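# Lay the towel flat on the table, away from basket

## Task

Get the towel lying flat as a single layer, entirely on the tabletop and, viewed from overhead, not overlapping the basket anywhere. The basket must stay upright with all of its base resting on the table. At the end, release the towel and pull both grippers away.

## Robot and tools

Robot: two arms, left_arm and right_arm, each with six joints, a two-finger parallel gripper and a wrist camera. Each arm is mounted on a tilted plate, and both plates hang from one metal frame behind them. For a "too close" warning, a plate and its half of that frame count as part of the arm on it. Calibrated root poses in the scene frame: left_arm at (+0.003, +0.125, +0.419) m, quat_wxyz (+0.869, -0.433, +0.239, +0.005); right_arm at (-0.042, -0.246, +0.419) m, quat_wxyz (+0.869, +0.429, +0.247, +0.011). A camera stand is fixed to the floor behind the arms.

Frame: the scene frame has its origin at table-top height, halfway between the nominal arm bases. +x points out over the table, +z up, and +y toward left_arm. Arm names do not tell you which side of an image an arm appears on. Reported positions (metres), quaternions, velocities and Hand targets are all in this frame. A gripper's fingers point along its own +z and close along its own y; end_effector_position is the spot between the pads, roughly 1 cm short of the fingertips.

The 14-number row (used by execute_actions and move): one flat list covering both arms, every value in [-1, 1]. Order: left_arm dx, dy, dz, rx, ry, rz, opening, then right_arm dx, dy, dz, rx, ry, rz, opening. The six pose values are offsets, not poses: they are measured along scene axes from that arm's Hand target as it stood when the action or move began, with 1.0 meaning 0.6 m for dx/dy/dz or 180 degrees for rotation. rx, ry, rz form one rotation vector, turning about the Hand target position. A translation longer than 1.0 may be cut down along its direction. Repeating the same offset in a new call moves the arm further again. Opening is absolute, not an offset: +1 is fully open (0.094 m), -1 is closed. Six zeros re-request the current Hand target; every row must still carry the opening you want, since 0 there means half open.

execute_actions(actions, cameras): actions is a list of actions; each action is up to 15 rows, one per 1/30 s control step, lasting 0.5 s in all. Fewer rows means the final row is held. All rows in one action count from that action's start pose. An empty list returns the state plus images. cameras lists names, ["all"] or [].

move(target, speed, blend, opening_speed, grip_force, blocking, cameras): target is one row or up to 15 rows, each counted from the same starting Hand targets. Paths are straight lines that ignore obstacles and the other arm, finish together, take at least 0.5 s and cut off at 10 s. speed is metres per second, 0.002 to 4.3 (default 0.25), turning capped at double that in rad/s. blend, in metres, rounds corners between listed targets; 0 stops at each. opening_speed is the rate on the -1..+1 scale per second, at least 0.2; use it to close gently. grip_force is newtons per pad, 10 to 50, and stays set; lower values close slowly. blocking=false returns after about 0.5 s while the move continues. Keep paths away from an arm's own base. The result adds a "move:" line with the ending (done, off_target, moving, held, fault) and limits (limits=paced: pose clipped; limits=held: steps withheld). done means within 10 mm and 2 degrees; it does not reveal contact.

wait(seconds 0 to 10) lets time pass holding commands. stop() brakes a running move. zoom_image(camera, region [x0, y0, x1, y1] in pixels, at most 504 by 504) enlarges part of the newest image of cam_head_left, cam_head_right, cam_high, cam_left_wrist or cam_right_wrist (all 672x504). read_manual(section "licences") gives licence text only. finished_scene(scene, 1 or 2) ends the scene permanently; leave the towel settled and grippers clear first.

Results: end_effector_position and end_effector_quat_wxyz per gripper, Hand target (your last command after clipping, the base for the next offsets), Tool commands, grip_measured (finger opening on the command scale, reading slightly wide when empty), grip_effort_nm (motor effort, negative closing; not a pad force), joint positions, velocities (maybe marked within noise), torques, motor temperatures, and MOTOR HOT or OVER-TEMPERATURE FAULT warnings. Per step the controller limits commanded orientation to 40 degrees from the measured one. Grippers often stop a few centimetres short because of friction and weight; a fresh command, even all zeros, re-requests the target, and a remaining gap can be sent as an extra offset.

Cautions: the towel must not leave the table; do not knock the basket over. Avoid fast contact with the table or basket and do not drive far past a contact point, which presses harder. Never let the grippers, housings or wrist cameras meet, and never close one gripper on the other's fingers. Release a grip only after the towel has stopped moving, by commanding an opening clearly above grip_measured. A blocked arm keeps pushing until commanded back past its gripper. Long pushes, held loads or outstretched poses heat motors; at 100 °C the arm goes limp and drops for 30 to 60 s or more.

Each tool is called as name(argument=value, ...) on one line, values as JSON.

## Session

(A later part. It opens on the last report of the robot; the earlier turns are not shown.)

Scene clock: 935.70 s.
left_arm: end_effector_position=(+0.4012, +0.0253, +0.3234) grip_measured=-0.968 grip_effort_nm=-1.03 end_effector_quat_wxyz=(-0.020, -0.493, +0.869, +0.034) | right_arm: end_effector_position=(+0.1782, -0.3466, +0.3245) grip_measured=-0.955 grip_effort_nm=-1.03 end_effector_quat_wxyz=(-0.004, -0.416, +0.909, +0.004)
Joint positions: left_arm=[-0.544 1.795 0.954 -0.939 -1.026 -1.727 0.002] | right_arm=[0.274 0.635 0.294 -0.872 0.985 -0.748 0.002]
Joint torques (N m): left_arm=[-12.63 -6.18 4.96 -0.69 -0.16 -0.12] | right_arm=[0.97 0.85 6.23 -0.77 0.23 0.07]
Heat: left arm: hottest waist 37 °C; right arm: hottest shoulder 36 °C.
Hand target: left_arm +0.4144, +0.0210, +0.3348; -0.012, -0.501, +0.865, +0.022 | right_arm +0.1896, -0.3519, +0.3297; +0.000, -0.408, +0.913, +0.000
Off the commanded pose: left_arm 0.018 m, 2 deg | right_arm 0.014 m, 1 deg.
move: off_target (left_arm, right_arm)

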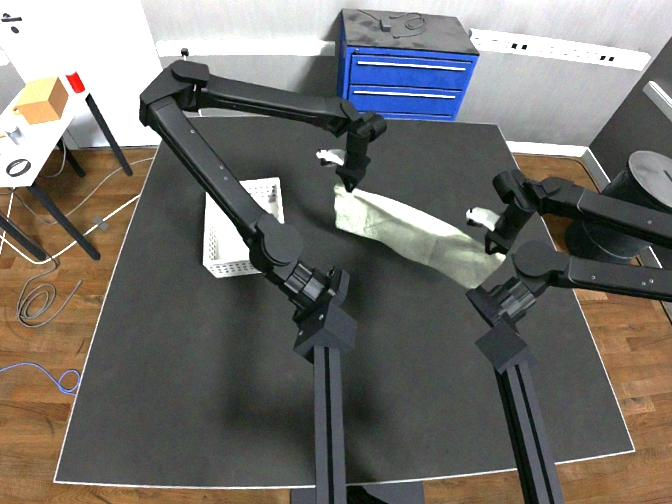

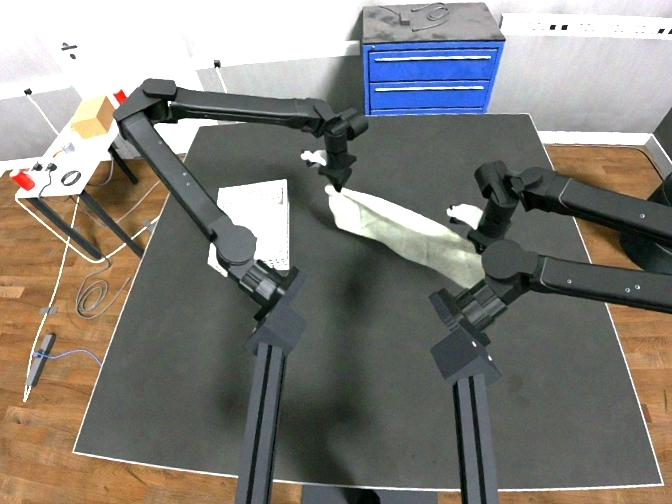

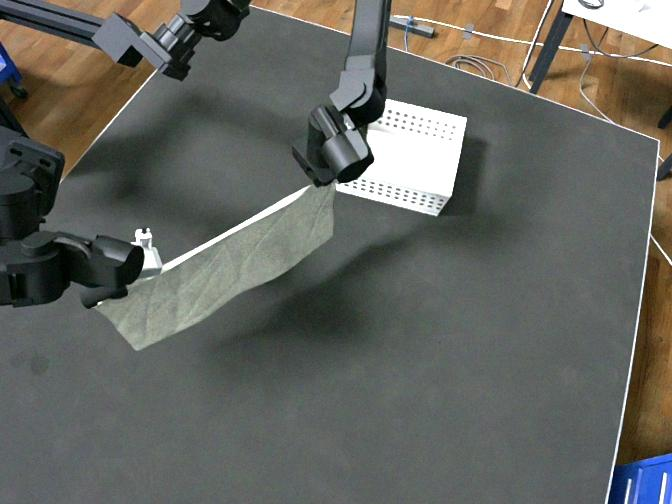

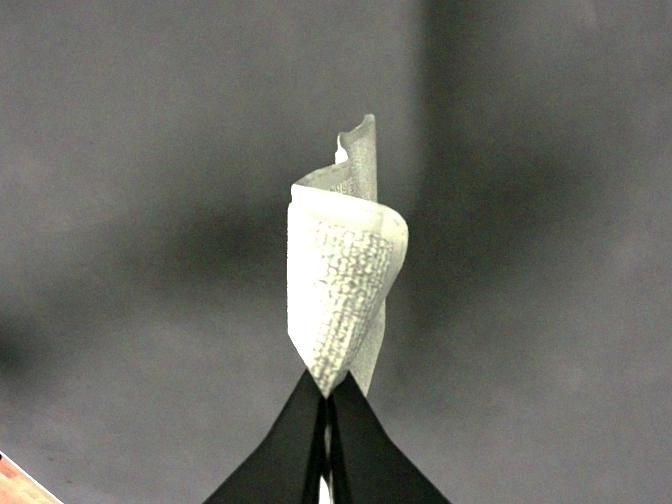

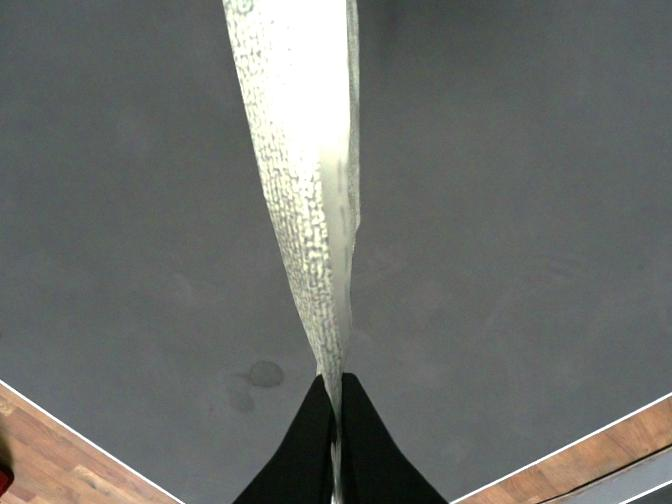

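move(target=[[0.043, -0.026, -0.142, 0, 0, 0, -1, 0.043, -0.026, -0.142, 0, 0, 0, -1], [0.272, -0.163, -0.41, 0, 0, 0, -1, 0.272, -0.163, -0.41, 0, 0, 0, -1]], speed=0.12, blend=[0.02, 0], cameras=["all"])

Scene clock: 952.13 s.
left_arm: end_effector_position=(+0.5801, -0.0839, +0.1104) grip_measured=-0.968 grip_effort_nm=-1.03 end_effector_quat_wxyz=(-0.005, -0.498, +0.867, +0.012) | right_arm: end_effector_position=(+0.3575, -0.4487, +0.0912) grip_measured=-0.955 grip_effort_nm=-1.03 end_effector_quat_wxyz=(+0.007, -0.404, +0.915, -0.003)
Joint positions: left_arm=[-0.249 2.355 1.563 -0.406 -0.996 -1.09 0.002] | right_arm=[-0.428 1.426 0.792 0.013 0.525 -1.515 0.002]
Joint torques (N m): left_arm=[-14.92 -9.35 3.03 0.02 -0.02 0.12] | right_arm=[5.3 -7.53 0.84 -0.24 -0.11 -0.15]
Heat: left arm: hottest waist 37 °C; right arm: hottest shoulder 35 °C.
Hand target: left_arm +0.5780, -0.0767, +0.0889; -0.012, -0.501, +0.865, +0.022 | right_arm +0.3528, -0.4497, +0.0836; +0.000, -0.408, +0.913, +0.000
Off the commanded pose: left_arm 0.023 m, 2 deg | right_arm 0.009 m, 1 deg.
move: off_target (left_arm)

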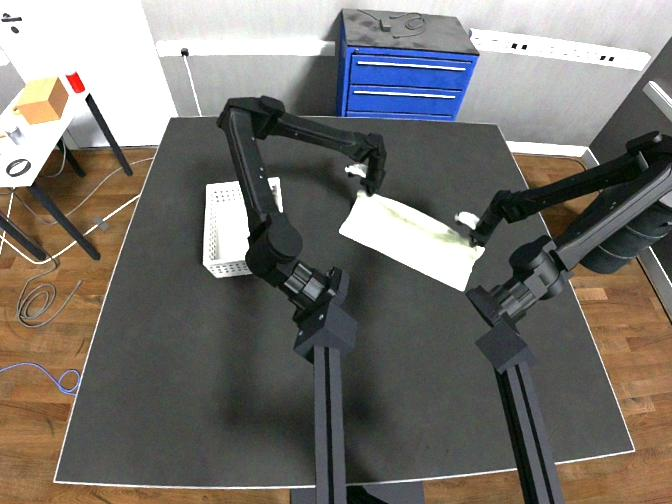

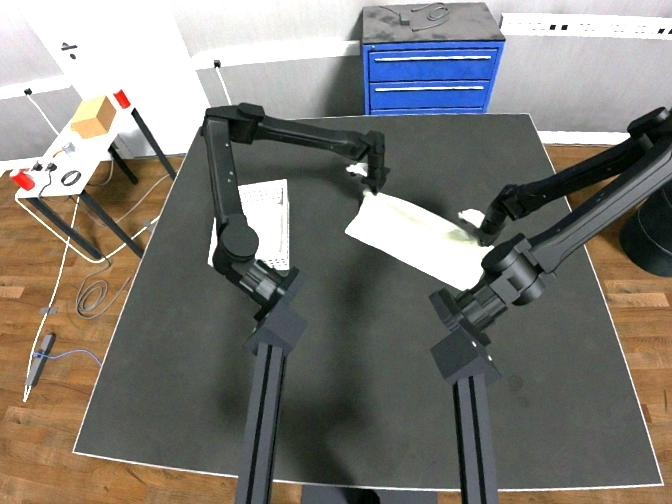

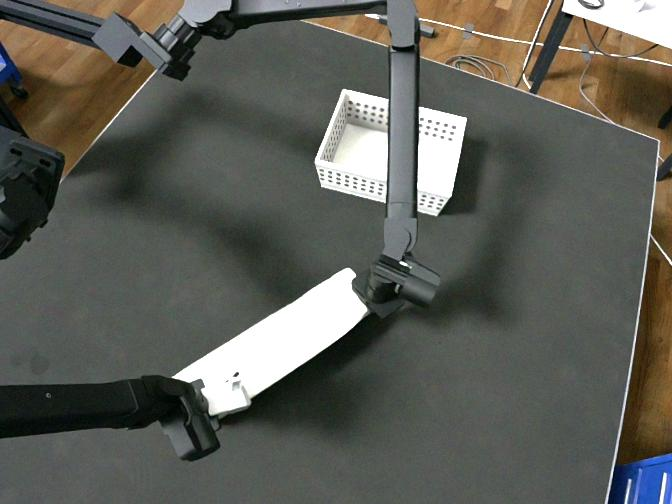

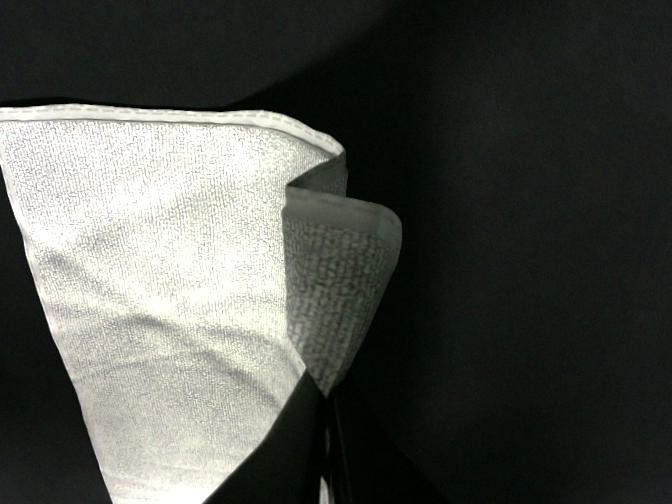

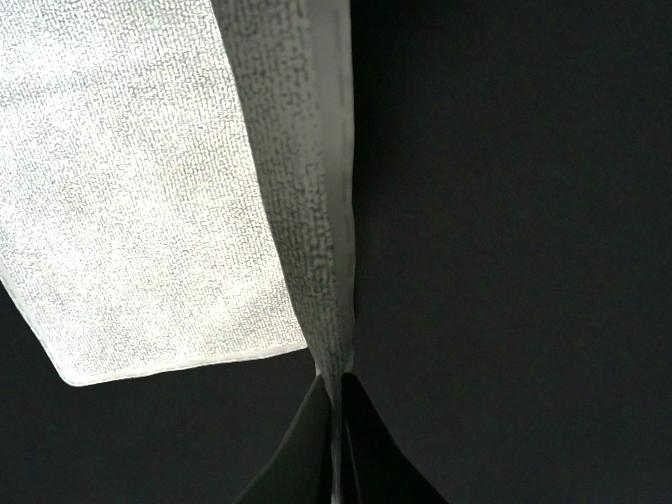

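move(target=[0.093, -0.056, -0.132, 0, 0, 0, -1, 0.093, -0.056, -0.098, 0, 0, 0, -1], speed=0.08, cameras=["all"])

Scene clock: 963.90 s.
left_arm: end_effector_position=(+0.6411, -0.1202, +0.0353) grip_measured=-0.968 grip_effort_nm=-1.03 end_effector_quat_wxyz=(-0.001, -0.501, +0.865, +0.009) | right_arm: end_effector_position=(+0.4145, -0.4827, +0.0344) grip_measured=-0.955 grip_effort_nm=-1.03 end_effector_quat_wxyz=(+0.008, -0.402, +0.915, -0.006)
Joint positions: left_arm=[-0.189 2.598 1.941 -0.442 -0.97 -0.985 0.002] | right_arm=[-0.471 1.592 1.04 -0.048 0.49 -1.544 0.002]
Joint torques (N m): left_arm=[-16.15 -10.29 3.62 -0.72 -0.08 0.13] | right_arm=[6.71 -9.23 1.76 -0.58 -0.12 -0.15]
Heat: left arm: hottest waist 37 °C; right arm: hottest shoulder 36 °C.
Hand target: left_arm +0.6336, -0.1102, +0.0096; -0.012, -0.501, +0.865, +0.023 | right_arm +0.4086, -0.4834, +0.0249; +0.000, -0.408, +0.913, +0.000
Off the commanded pose: left_arm 0.028 m, 2 deg | right_arm 0.011 m, 1 deg.
move: off_target (left_arm, right_arm)

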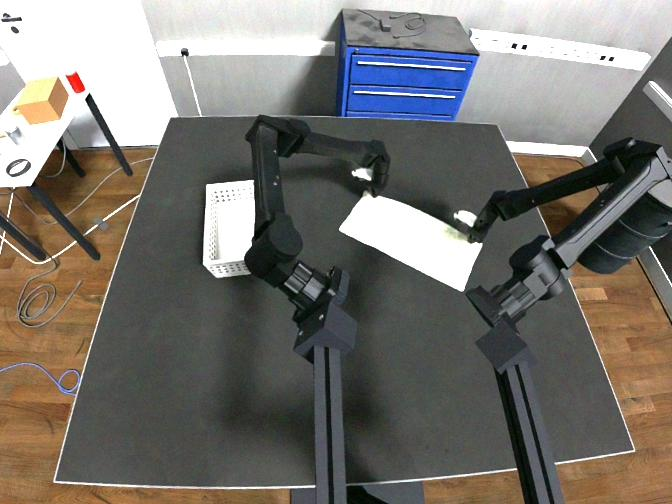

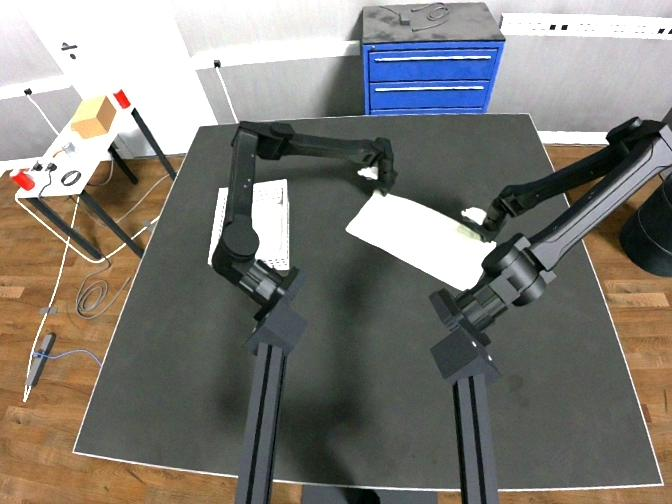

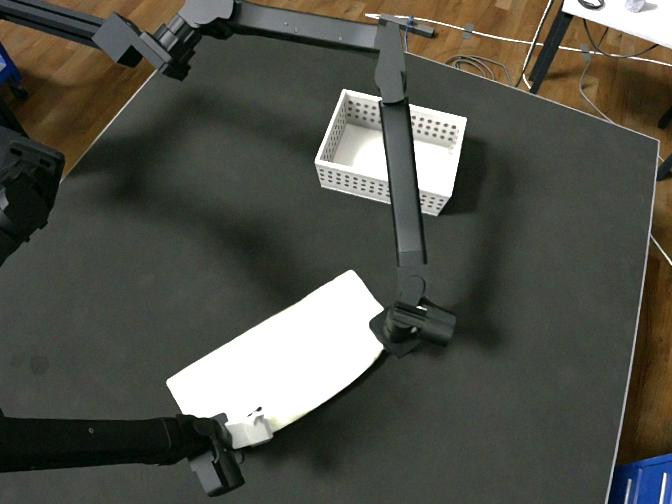

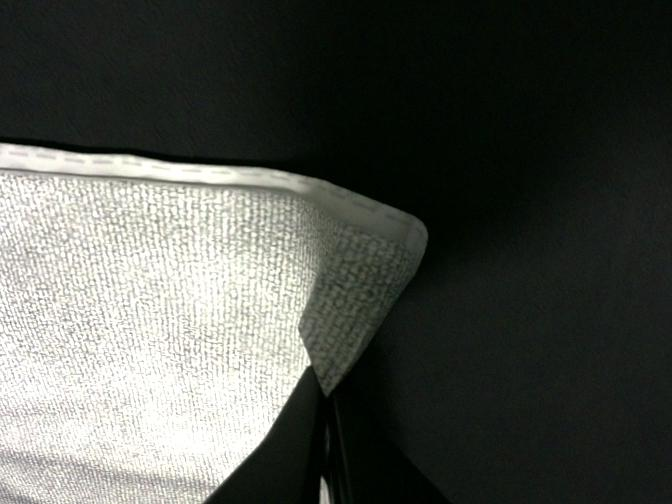

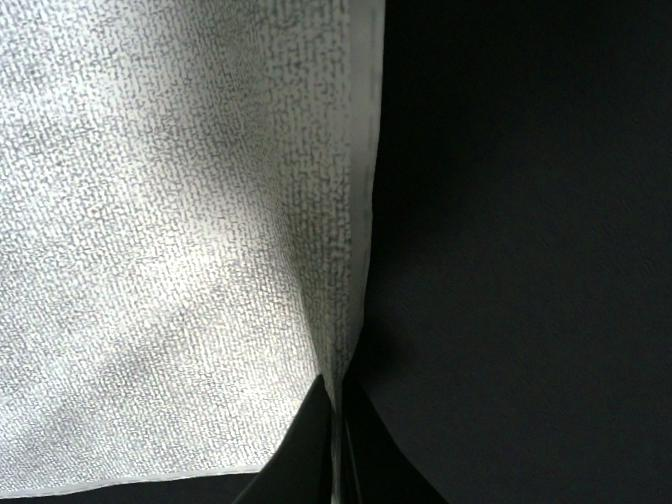

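move(target=[[0.003, -0.002, -0.022, 0, 0, 0, -1, 0.003, -0.002, -0.02, 0, 0, 0, -1], [0.003, -0.002, -0.022, 0, 0, 0, -0.4, 0.003, -0.002, -0.02, 0, 0, 0, -0.4]], speed=0.05, opening_speed=0.6, cameras=["cam_left_wrist", "cam_right_wrist"])

Scene clock: 977.90 s.
left_arm: end_effector_position=(+0.6437, -0.1217, +0.0242) grip_measured=-0.403 grip_effort_nm=0.10 end_effector_quat_wxyz=(-0.002, -0.499, +0.867, +0.009) | right_arm: end_effector_position=(+0.4158, -0.4839, +0.0228) grip_measured=-0.402 grip_effort_nm=0.07 end_effector_quat_wxyz=(+0.006, -0.404, +0.915, -0.003)
Joint positions: left_arm=[-0.178 2.623 1.976 -0.443 -0.965 -0.965 0.028] | right_arm=[-0.482 1.621 1.066 -0.048 0.482 -1.552 0.028]
Joint torques (N m): left_arm=[-16.38 -10.29 3.34 -0.12 0.01 0.11] | right_arm=[6.83 -9.17 1.54 -0.27 -0.14 -0.15]
Heat: left arm: hottest waist 37 °C; right arm: hottest shoulder 36 °C.
Hand target: left_arm +0.6354, -0.1115, -0.0035; -0.012, -0.501, +0.865, +0.022 | right_arm +0.4105, -0.4843, +0.0129; +0.000, -0.408, +0.913, +0.000
Off the commanded pose: left_arm 0.031 m, 2 deg | right_arm 0.011 m, 1 deg.
move: off_target (left_arm, right_arm); target 2's new opening was sent with left_arm's hand 0.031 m and 2 deg from that target
Images, in order (width x height): cam_left_wrist 672x504, cam_right_wrist 672x504.

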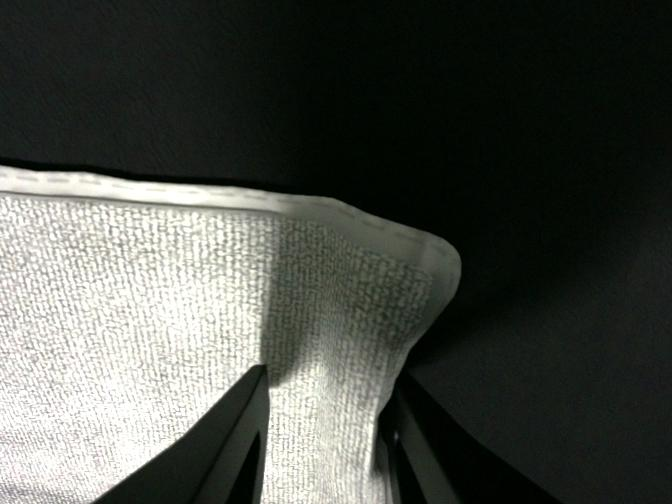

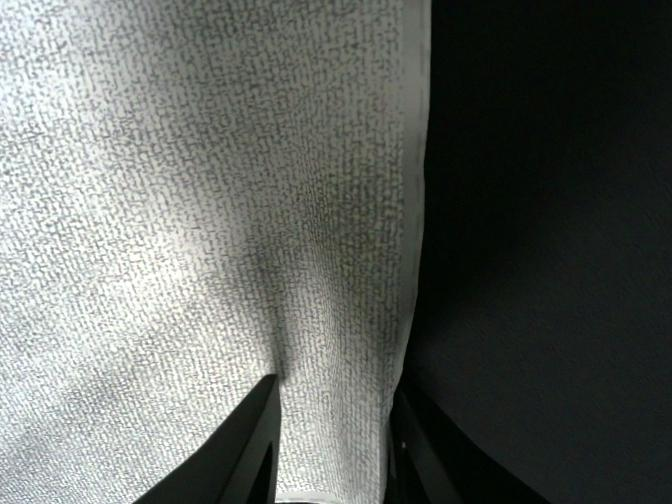

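move(target=[[0, 0, 0.01, 0, 0, 0, 0.2, 0, 0, 0.01, 0, 0, 0, 0.2], [0, 0, 0.25, 0, 0, 0, 0.2, 0, 0, 0.25, 0, 0, 0, 0.2]], speed=0.08, opening_speed=0.6, cameras=["all"])

Scene clock: 995.07 s.
left_arm: end_effector_position=(+0.6310, -0.1070, +0.1273) grip_measured=+0.198 grip_effort_nm=0.10 end_effector_quat_wxyz=(-0.019, -0.502, +0.864, +0.030) | right_arm: end_effector_position=(+0.4113, -0.4874, +0.1564) grip_measured=+0.199 grip_effort_nm=0.07 end_effector_quat_wxyz=(-0.003, -0.410, +0.912, -0.001)
Joint positions: left_arm=[-0.289 2.472 1.866 -0.736 -1.02 -1.242 0.056] | right_arm=[-0.332 1.303 0.939 -0.31 0.616 -1.453 0.056]
Joint torques (N m): left_arm=[-20.72 -13.16 1.92 -0.59 -0.27 -0.13] | right_arm=[7.94 -10.34 1.66 -0.64 0.07 0.05]
Heat: left arm: hottest waist 38 °C; right arm: hottest shoulder 36 °C.
Hand target: left_arm +0.6353, -0.1115, +0.1463; -0.012, -0.501, +0.865, +0.023 | right_arm +0.4105, -0.4843, +0.1629; +0.000, -0.408, +0.913, +0.000
Off the commanded pose: left_arm 0.020 m, 1 deg | right_arm 0.007 m, 0 deg.
move: off_target (left_arm)

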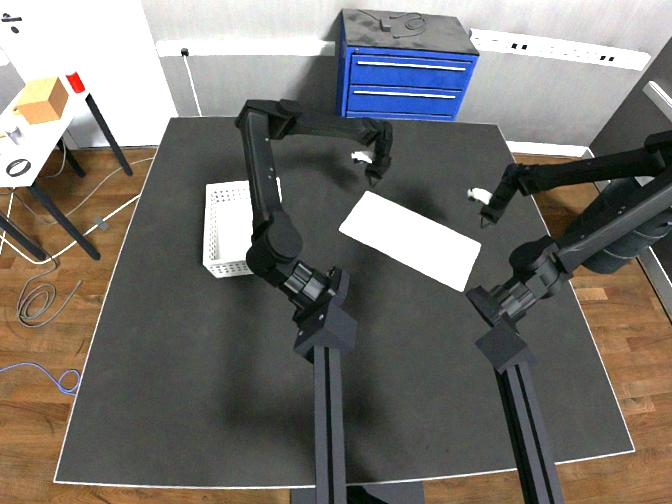

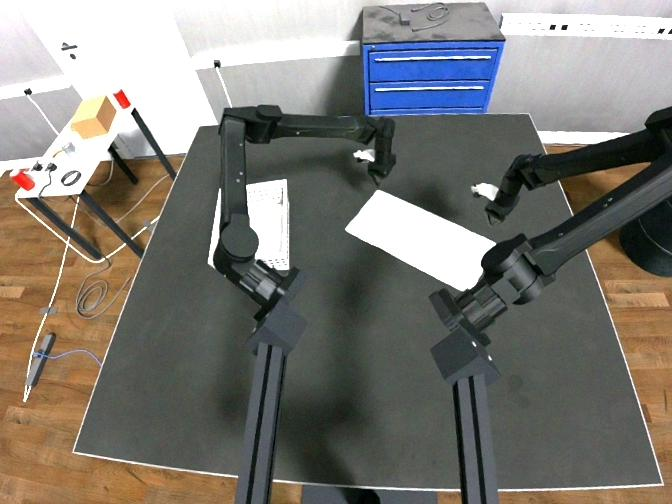

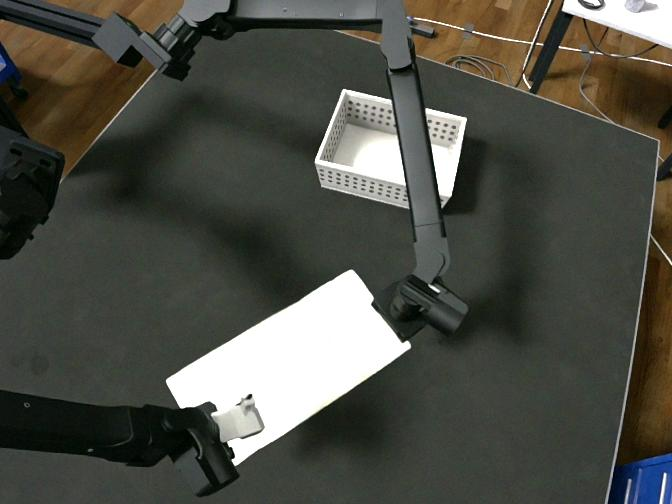

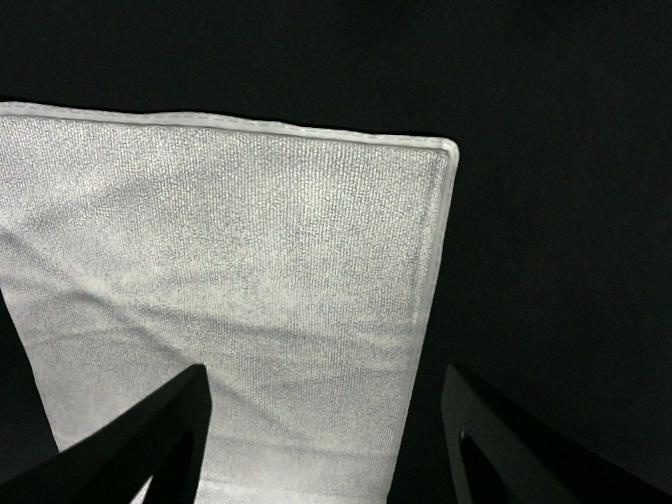

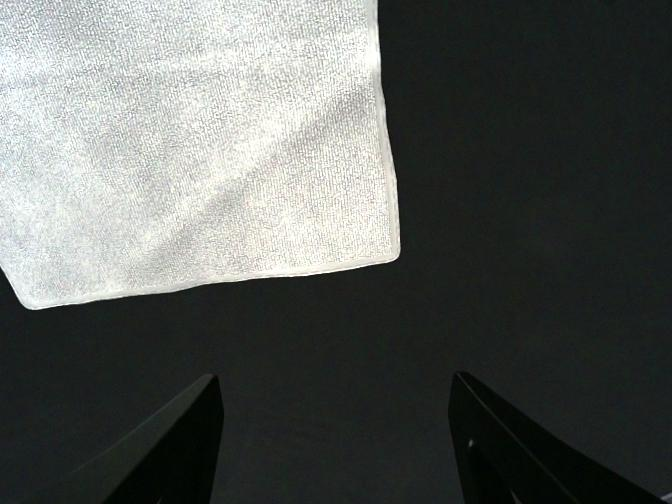

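move(target=[[0, 0, 0.3, 0, 0, -0.15, 0.2, 0, 0, 0.3, 0, 0, 0, 0.2], [-0.56, 0.6, 0.42, 0, 0, -0.333, 0.2, 0, 0, 0.445, 0, 0, 0, 0.2], [-0.56, 0.6, 0.42, 0, 0, -0.333, 0.2, 0.2, 0.624, 0.445, 0, 0, 0, 0.2]], speed=0.3, blend=[0.05, 0.05, 0], cameras=["all"])

Scene clock: 1021.13 s.
left_arm: end_effector_position=(+0.3027, +0.2503, +0.3955) grip_measured=+0.198 grip_effort_nm=0.10 end_effector_quat_wxyz=(-0.004, -0.012, +0.999, +0.029) | right_arm: end_effector_position=(+0.5208, -0.1131, +0.4209) grip_measured=+0.199 grip_effort_nm=0.07 end_effector_quat_wxyz=(-0.008, -0.418, +0.908, -0.002)
Joint positions: left_arm=[-0.526 0.941 0.633 -1.369 -1.08 -0.622 0.056] | right_arm=[0.624 1.942 1.541 -1.391 1.023 -0.08 0.056]
Joint torques (N m): left_arm=[-5.07 -1.61 3.52 -0.62 -0.01 0.03] | right_arm=[19.72 -5.36 7.25 -0.7 -0.03 0.05]
Motor temperatures (°C): left_arm=[40 36 36 31 28 28 32] | right_arm=[33 37 30 26 30 29 32]
Heat: left arm: hottest waist 40 °C; right arm: hottest shoulder 37 °C.
Hand target: left_arm +0.2994, +0.2486, +0.3983; +0.001, -0.002, +1.000, +0.026 | right_arm +0.5304, -0.1100, +0.4299; +0.000, -0.409, +0.913, +0.000
Off the commanded pose: left_arm 0.005 m, 1 deg | right_arm 0.014 m, 2 deg.
move: off_target (right_arm)

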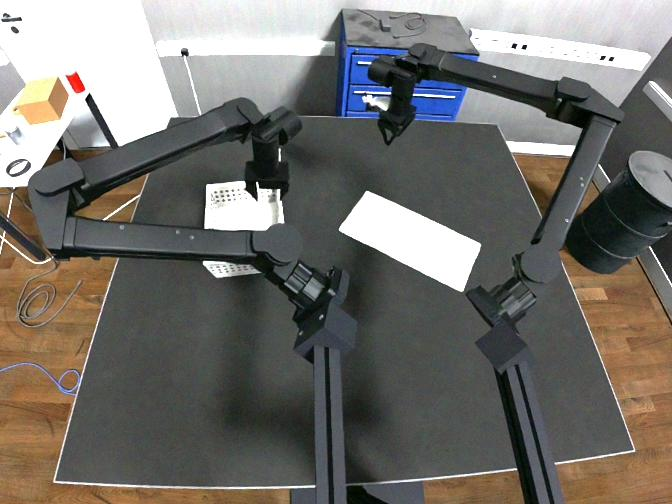

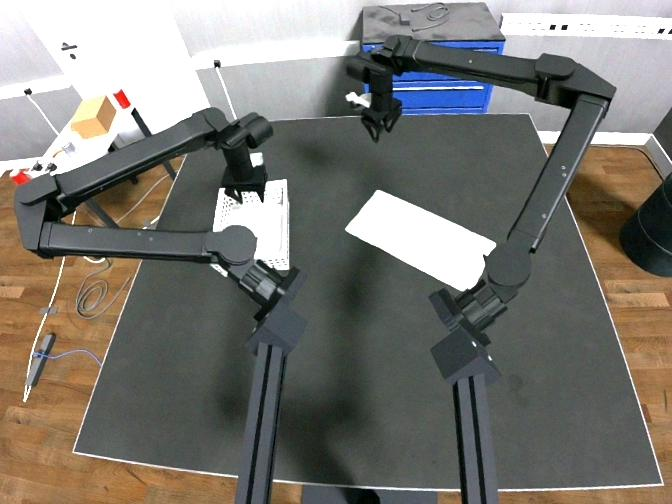

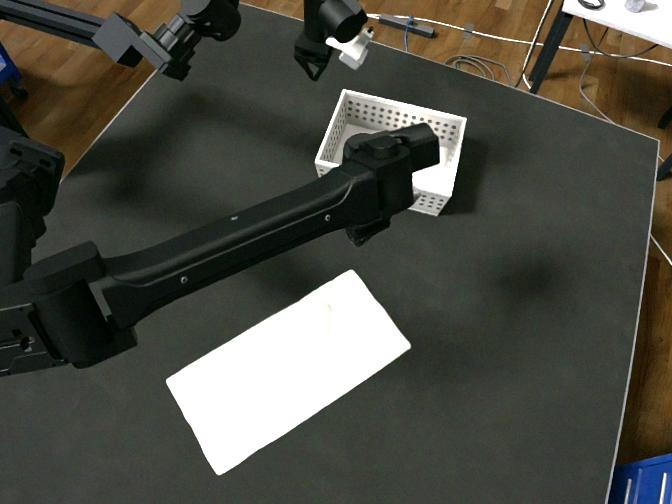

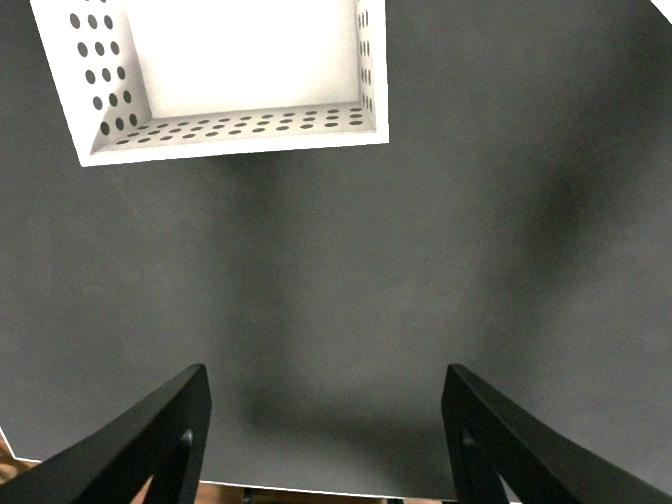

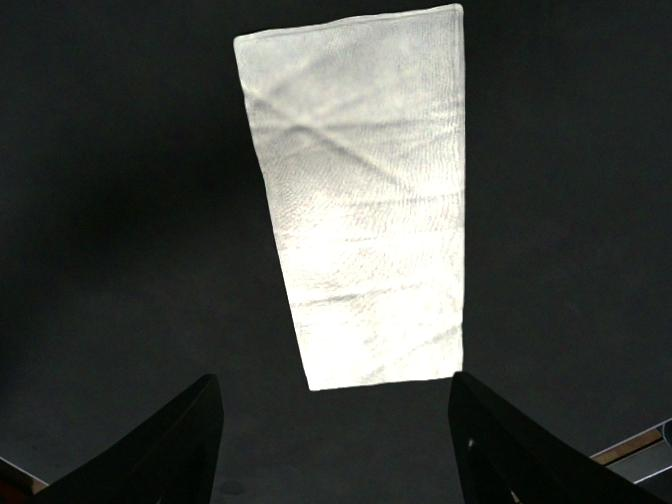

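zoom_image(camera="cam_right_wrist", region=[220, 0, 480, 200])

zoom_image(camera="cam_right_wrist", region=[250, 200, 490, 400])

zoom_image(camera="cam_high", region=[150, 260, 430, 480])

Scaled by 1.938 from the camera's 672x504 image, which has a finer 960x720 frame.

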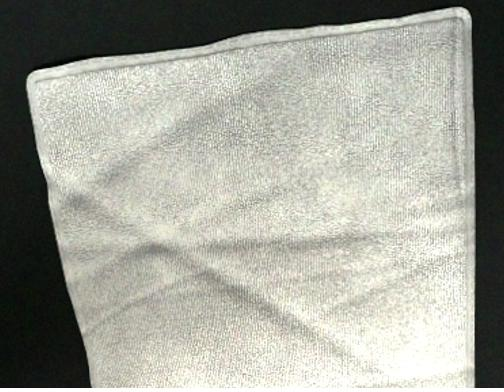

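Scaled by 2.100 from the camera's 672x504 image, which has a finer 960x720 frame.

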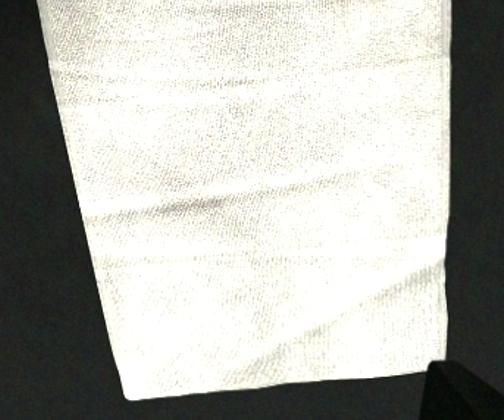

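Scaled by 1.800 from the camera's 672x504 image, which has a finer 960x720 frame.

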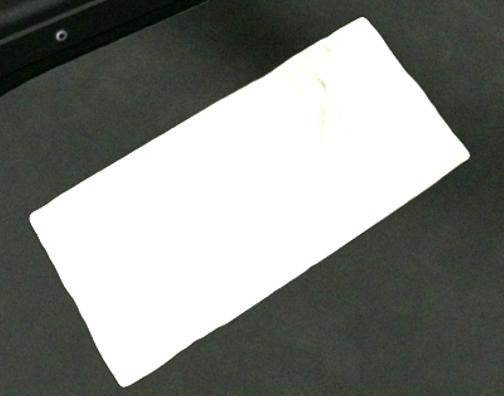

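move(target=[0, 0, 0, 0, 0, 0, 0.2, -0.008, 0.1, -0.38, 0, 0, 0, 0.2], speed=0.25, cameras=["cam_right_wrist"])

zoom_image(camera="cam_right_wrist", region=[100, 50, 600, 400])

Scene clock: 1049.03 s.
left_arm: end_effector_position=(+0.3027, +0.2503, +0.3955) grip_measured=+0.198 grip_effort_nm=0.10 end_effector_quat_wxyz=(-0.004, -0.012, +0.999, +0.029) | right_arm: end_effector_position=(+0.5336, -0.0507, +0.2095) grip_measured=+0.199 grip_effort_nm=0.07 end_effector_quat_wxyz=(+0.005, -0.401, +0.916, -0.001)
Joint positions: left_arm=[-0.526 0.941 0.633 -1.369 -1.08 -0.622 0.056] | right_arm=[0.353 2.16 1.456 -0.59 1.015 -0.608 0.056]
Joint torques (N m): left_arm=[-5.54 -1.26 3.14 -0.79 0.03 0.04] | right_arm=[19.78 -7.65 1.83 0.05 -0.12 -0.15]
Heat: left arm: hottest waist 36 °C; right arm: hottest waist 36 °C.
Hand target: left_arm +0.2994, +0.2486, +0.3983; +0.001, -0.002, +1.000, +0.026 | right_arm +0.5259, -0.0501, +0.2020; +0.000, -0.408, +0.913, +0.000
Off the commanded pose: left_arm 0.005 m, 1 deg | right_arm 0.011 m, 1 deg.
move: off_target (right_arm)
Images, in order (width x height): cam_right_wrist 672x504.

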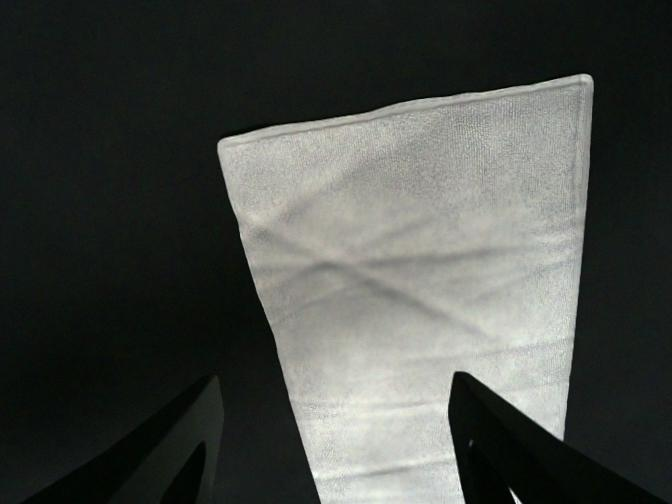

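Scaled by 1.008 from the camera's 672x504 image, which has a finer 960x720 frame.

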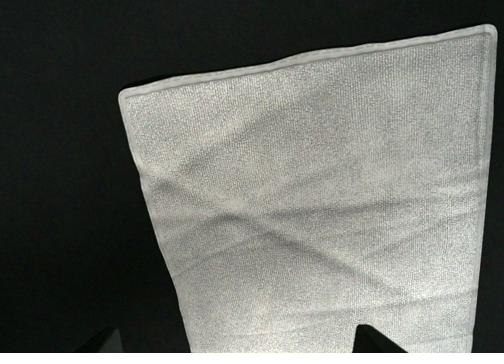

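move(target=[[0, 0, 0, 0, 0, 0, 0.2, 0, 0, 0.3, 0, 0, 0, 0.2], [0, 0, 0, 0, 0, 0, 0.2, -0.4, -0.8, 0.33, 0, 0, 0, 0.2]], speed=0.3, blend=[0.05, 0], cameras=["cam_head_left", "cam_head_right", "cam_high"])

zoom_image(camera="cam_high", region=[150, 260, 430, 480])

Scene clock: 1073.63 s.
left_arm: end_effector_position=(+0.3027, +0.2503, +0.3955) grip_measured=+0.198 grip_effort_nm=0.10 end_effector_quat_wxyz=(-0.004, -0.012, +0.999, +0.029) | right_arm: end_effector_position=(+0.2899, -0.5300, +0.4015) grip_measured=+0.199 grip_effort_nm=0.07 end_effector_quat_wxyz=(+0.000, -0.409, +0.913, +0.002)
Joint positions: left_arm=[-0.526 0.941 0.633 -1.369 -1.08 -0.622 0.056] | right_arm=[0.012 0.588 0.844 -1.154 0.854 -1.12 0.056]
Joint torques (N m): left_arm=[-4.37 -1.44 3.48 -0.68 0.02 0.03] | right_arm=[-0.44 -4.01 4.44 0.08 -0.16 -0.15]
Motor temperatures (°C): left_arm=[35 34 36 31 28 28 32] | right_arm=[37 37 32 26 30 29 31]
Heat: left arm: hottest elbow 36 °C; right arm: hottest waist 37 °C.
Hand target: left_arm +0.2994, +0.2486, +0.3983; +0.001, -0.002, +1.000, +0.026 | right_arm +0.2859, -0.5301, +0.3999; +0.000, -0.408, +0.913, +0.000
Off the commanded pose: left_arm 0.005 m, 1 deg | right_arm 0.004 m, 0 deg.
move: done
Images, in order (width x height): cam_head_left 672x504, cam_head_right 672x504, cam_high 672x504.

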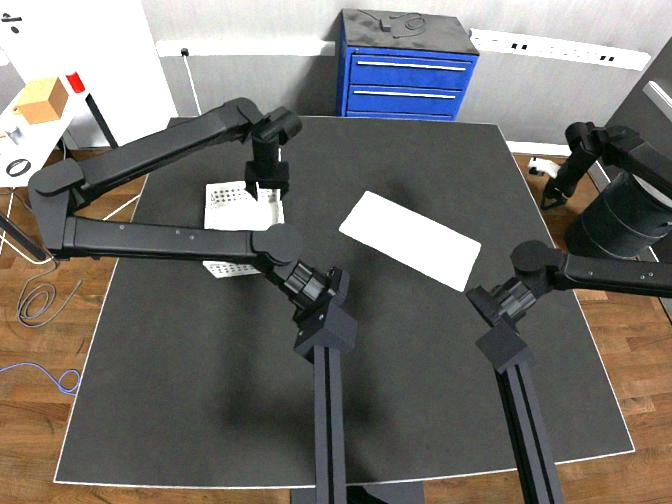

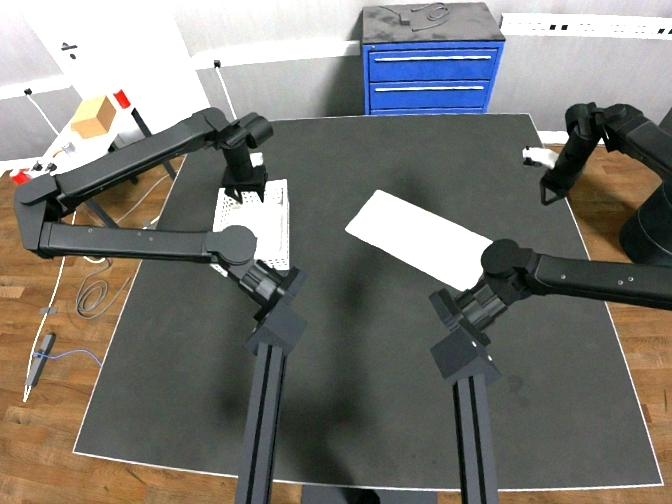

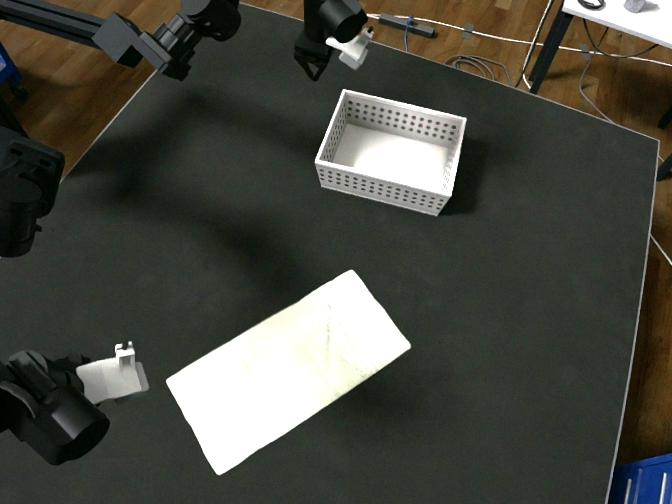

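Scaled by 1.800 from the camera's 672x504 image, which has a finer 960x720 frame.

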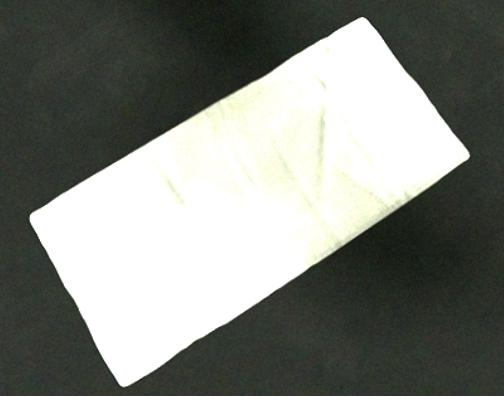

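finished_scene(scene=1)

The scene is finished: the task was done.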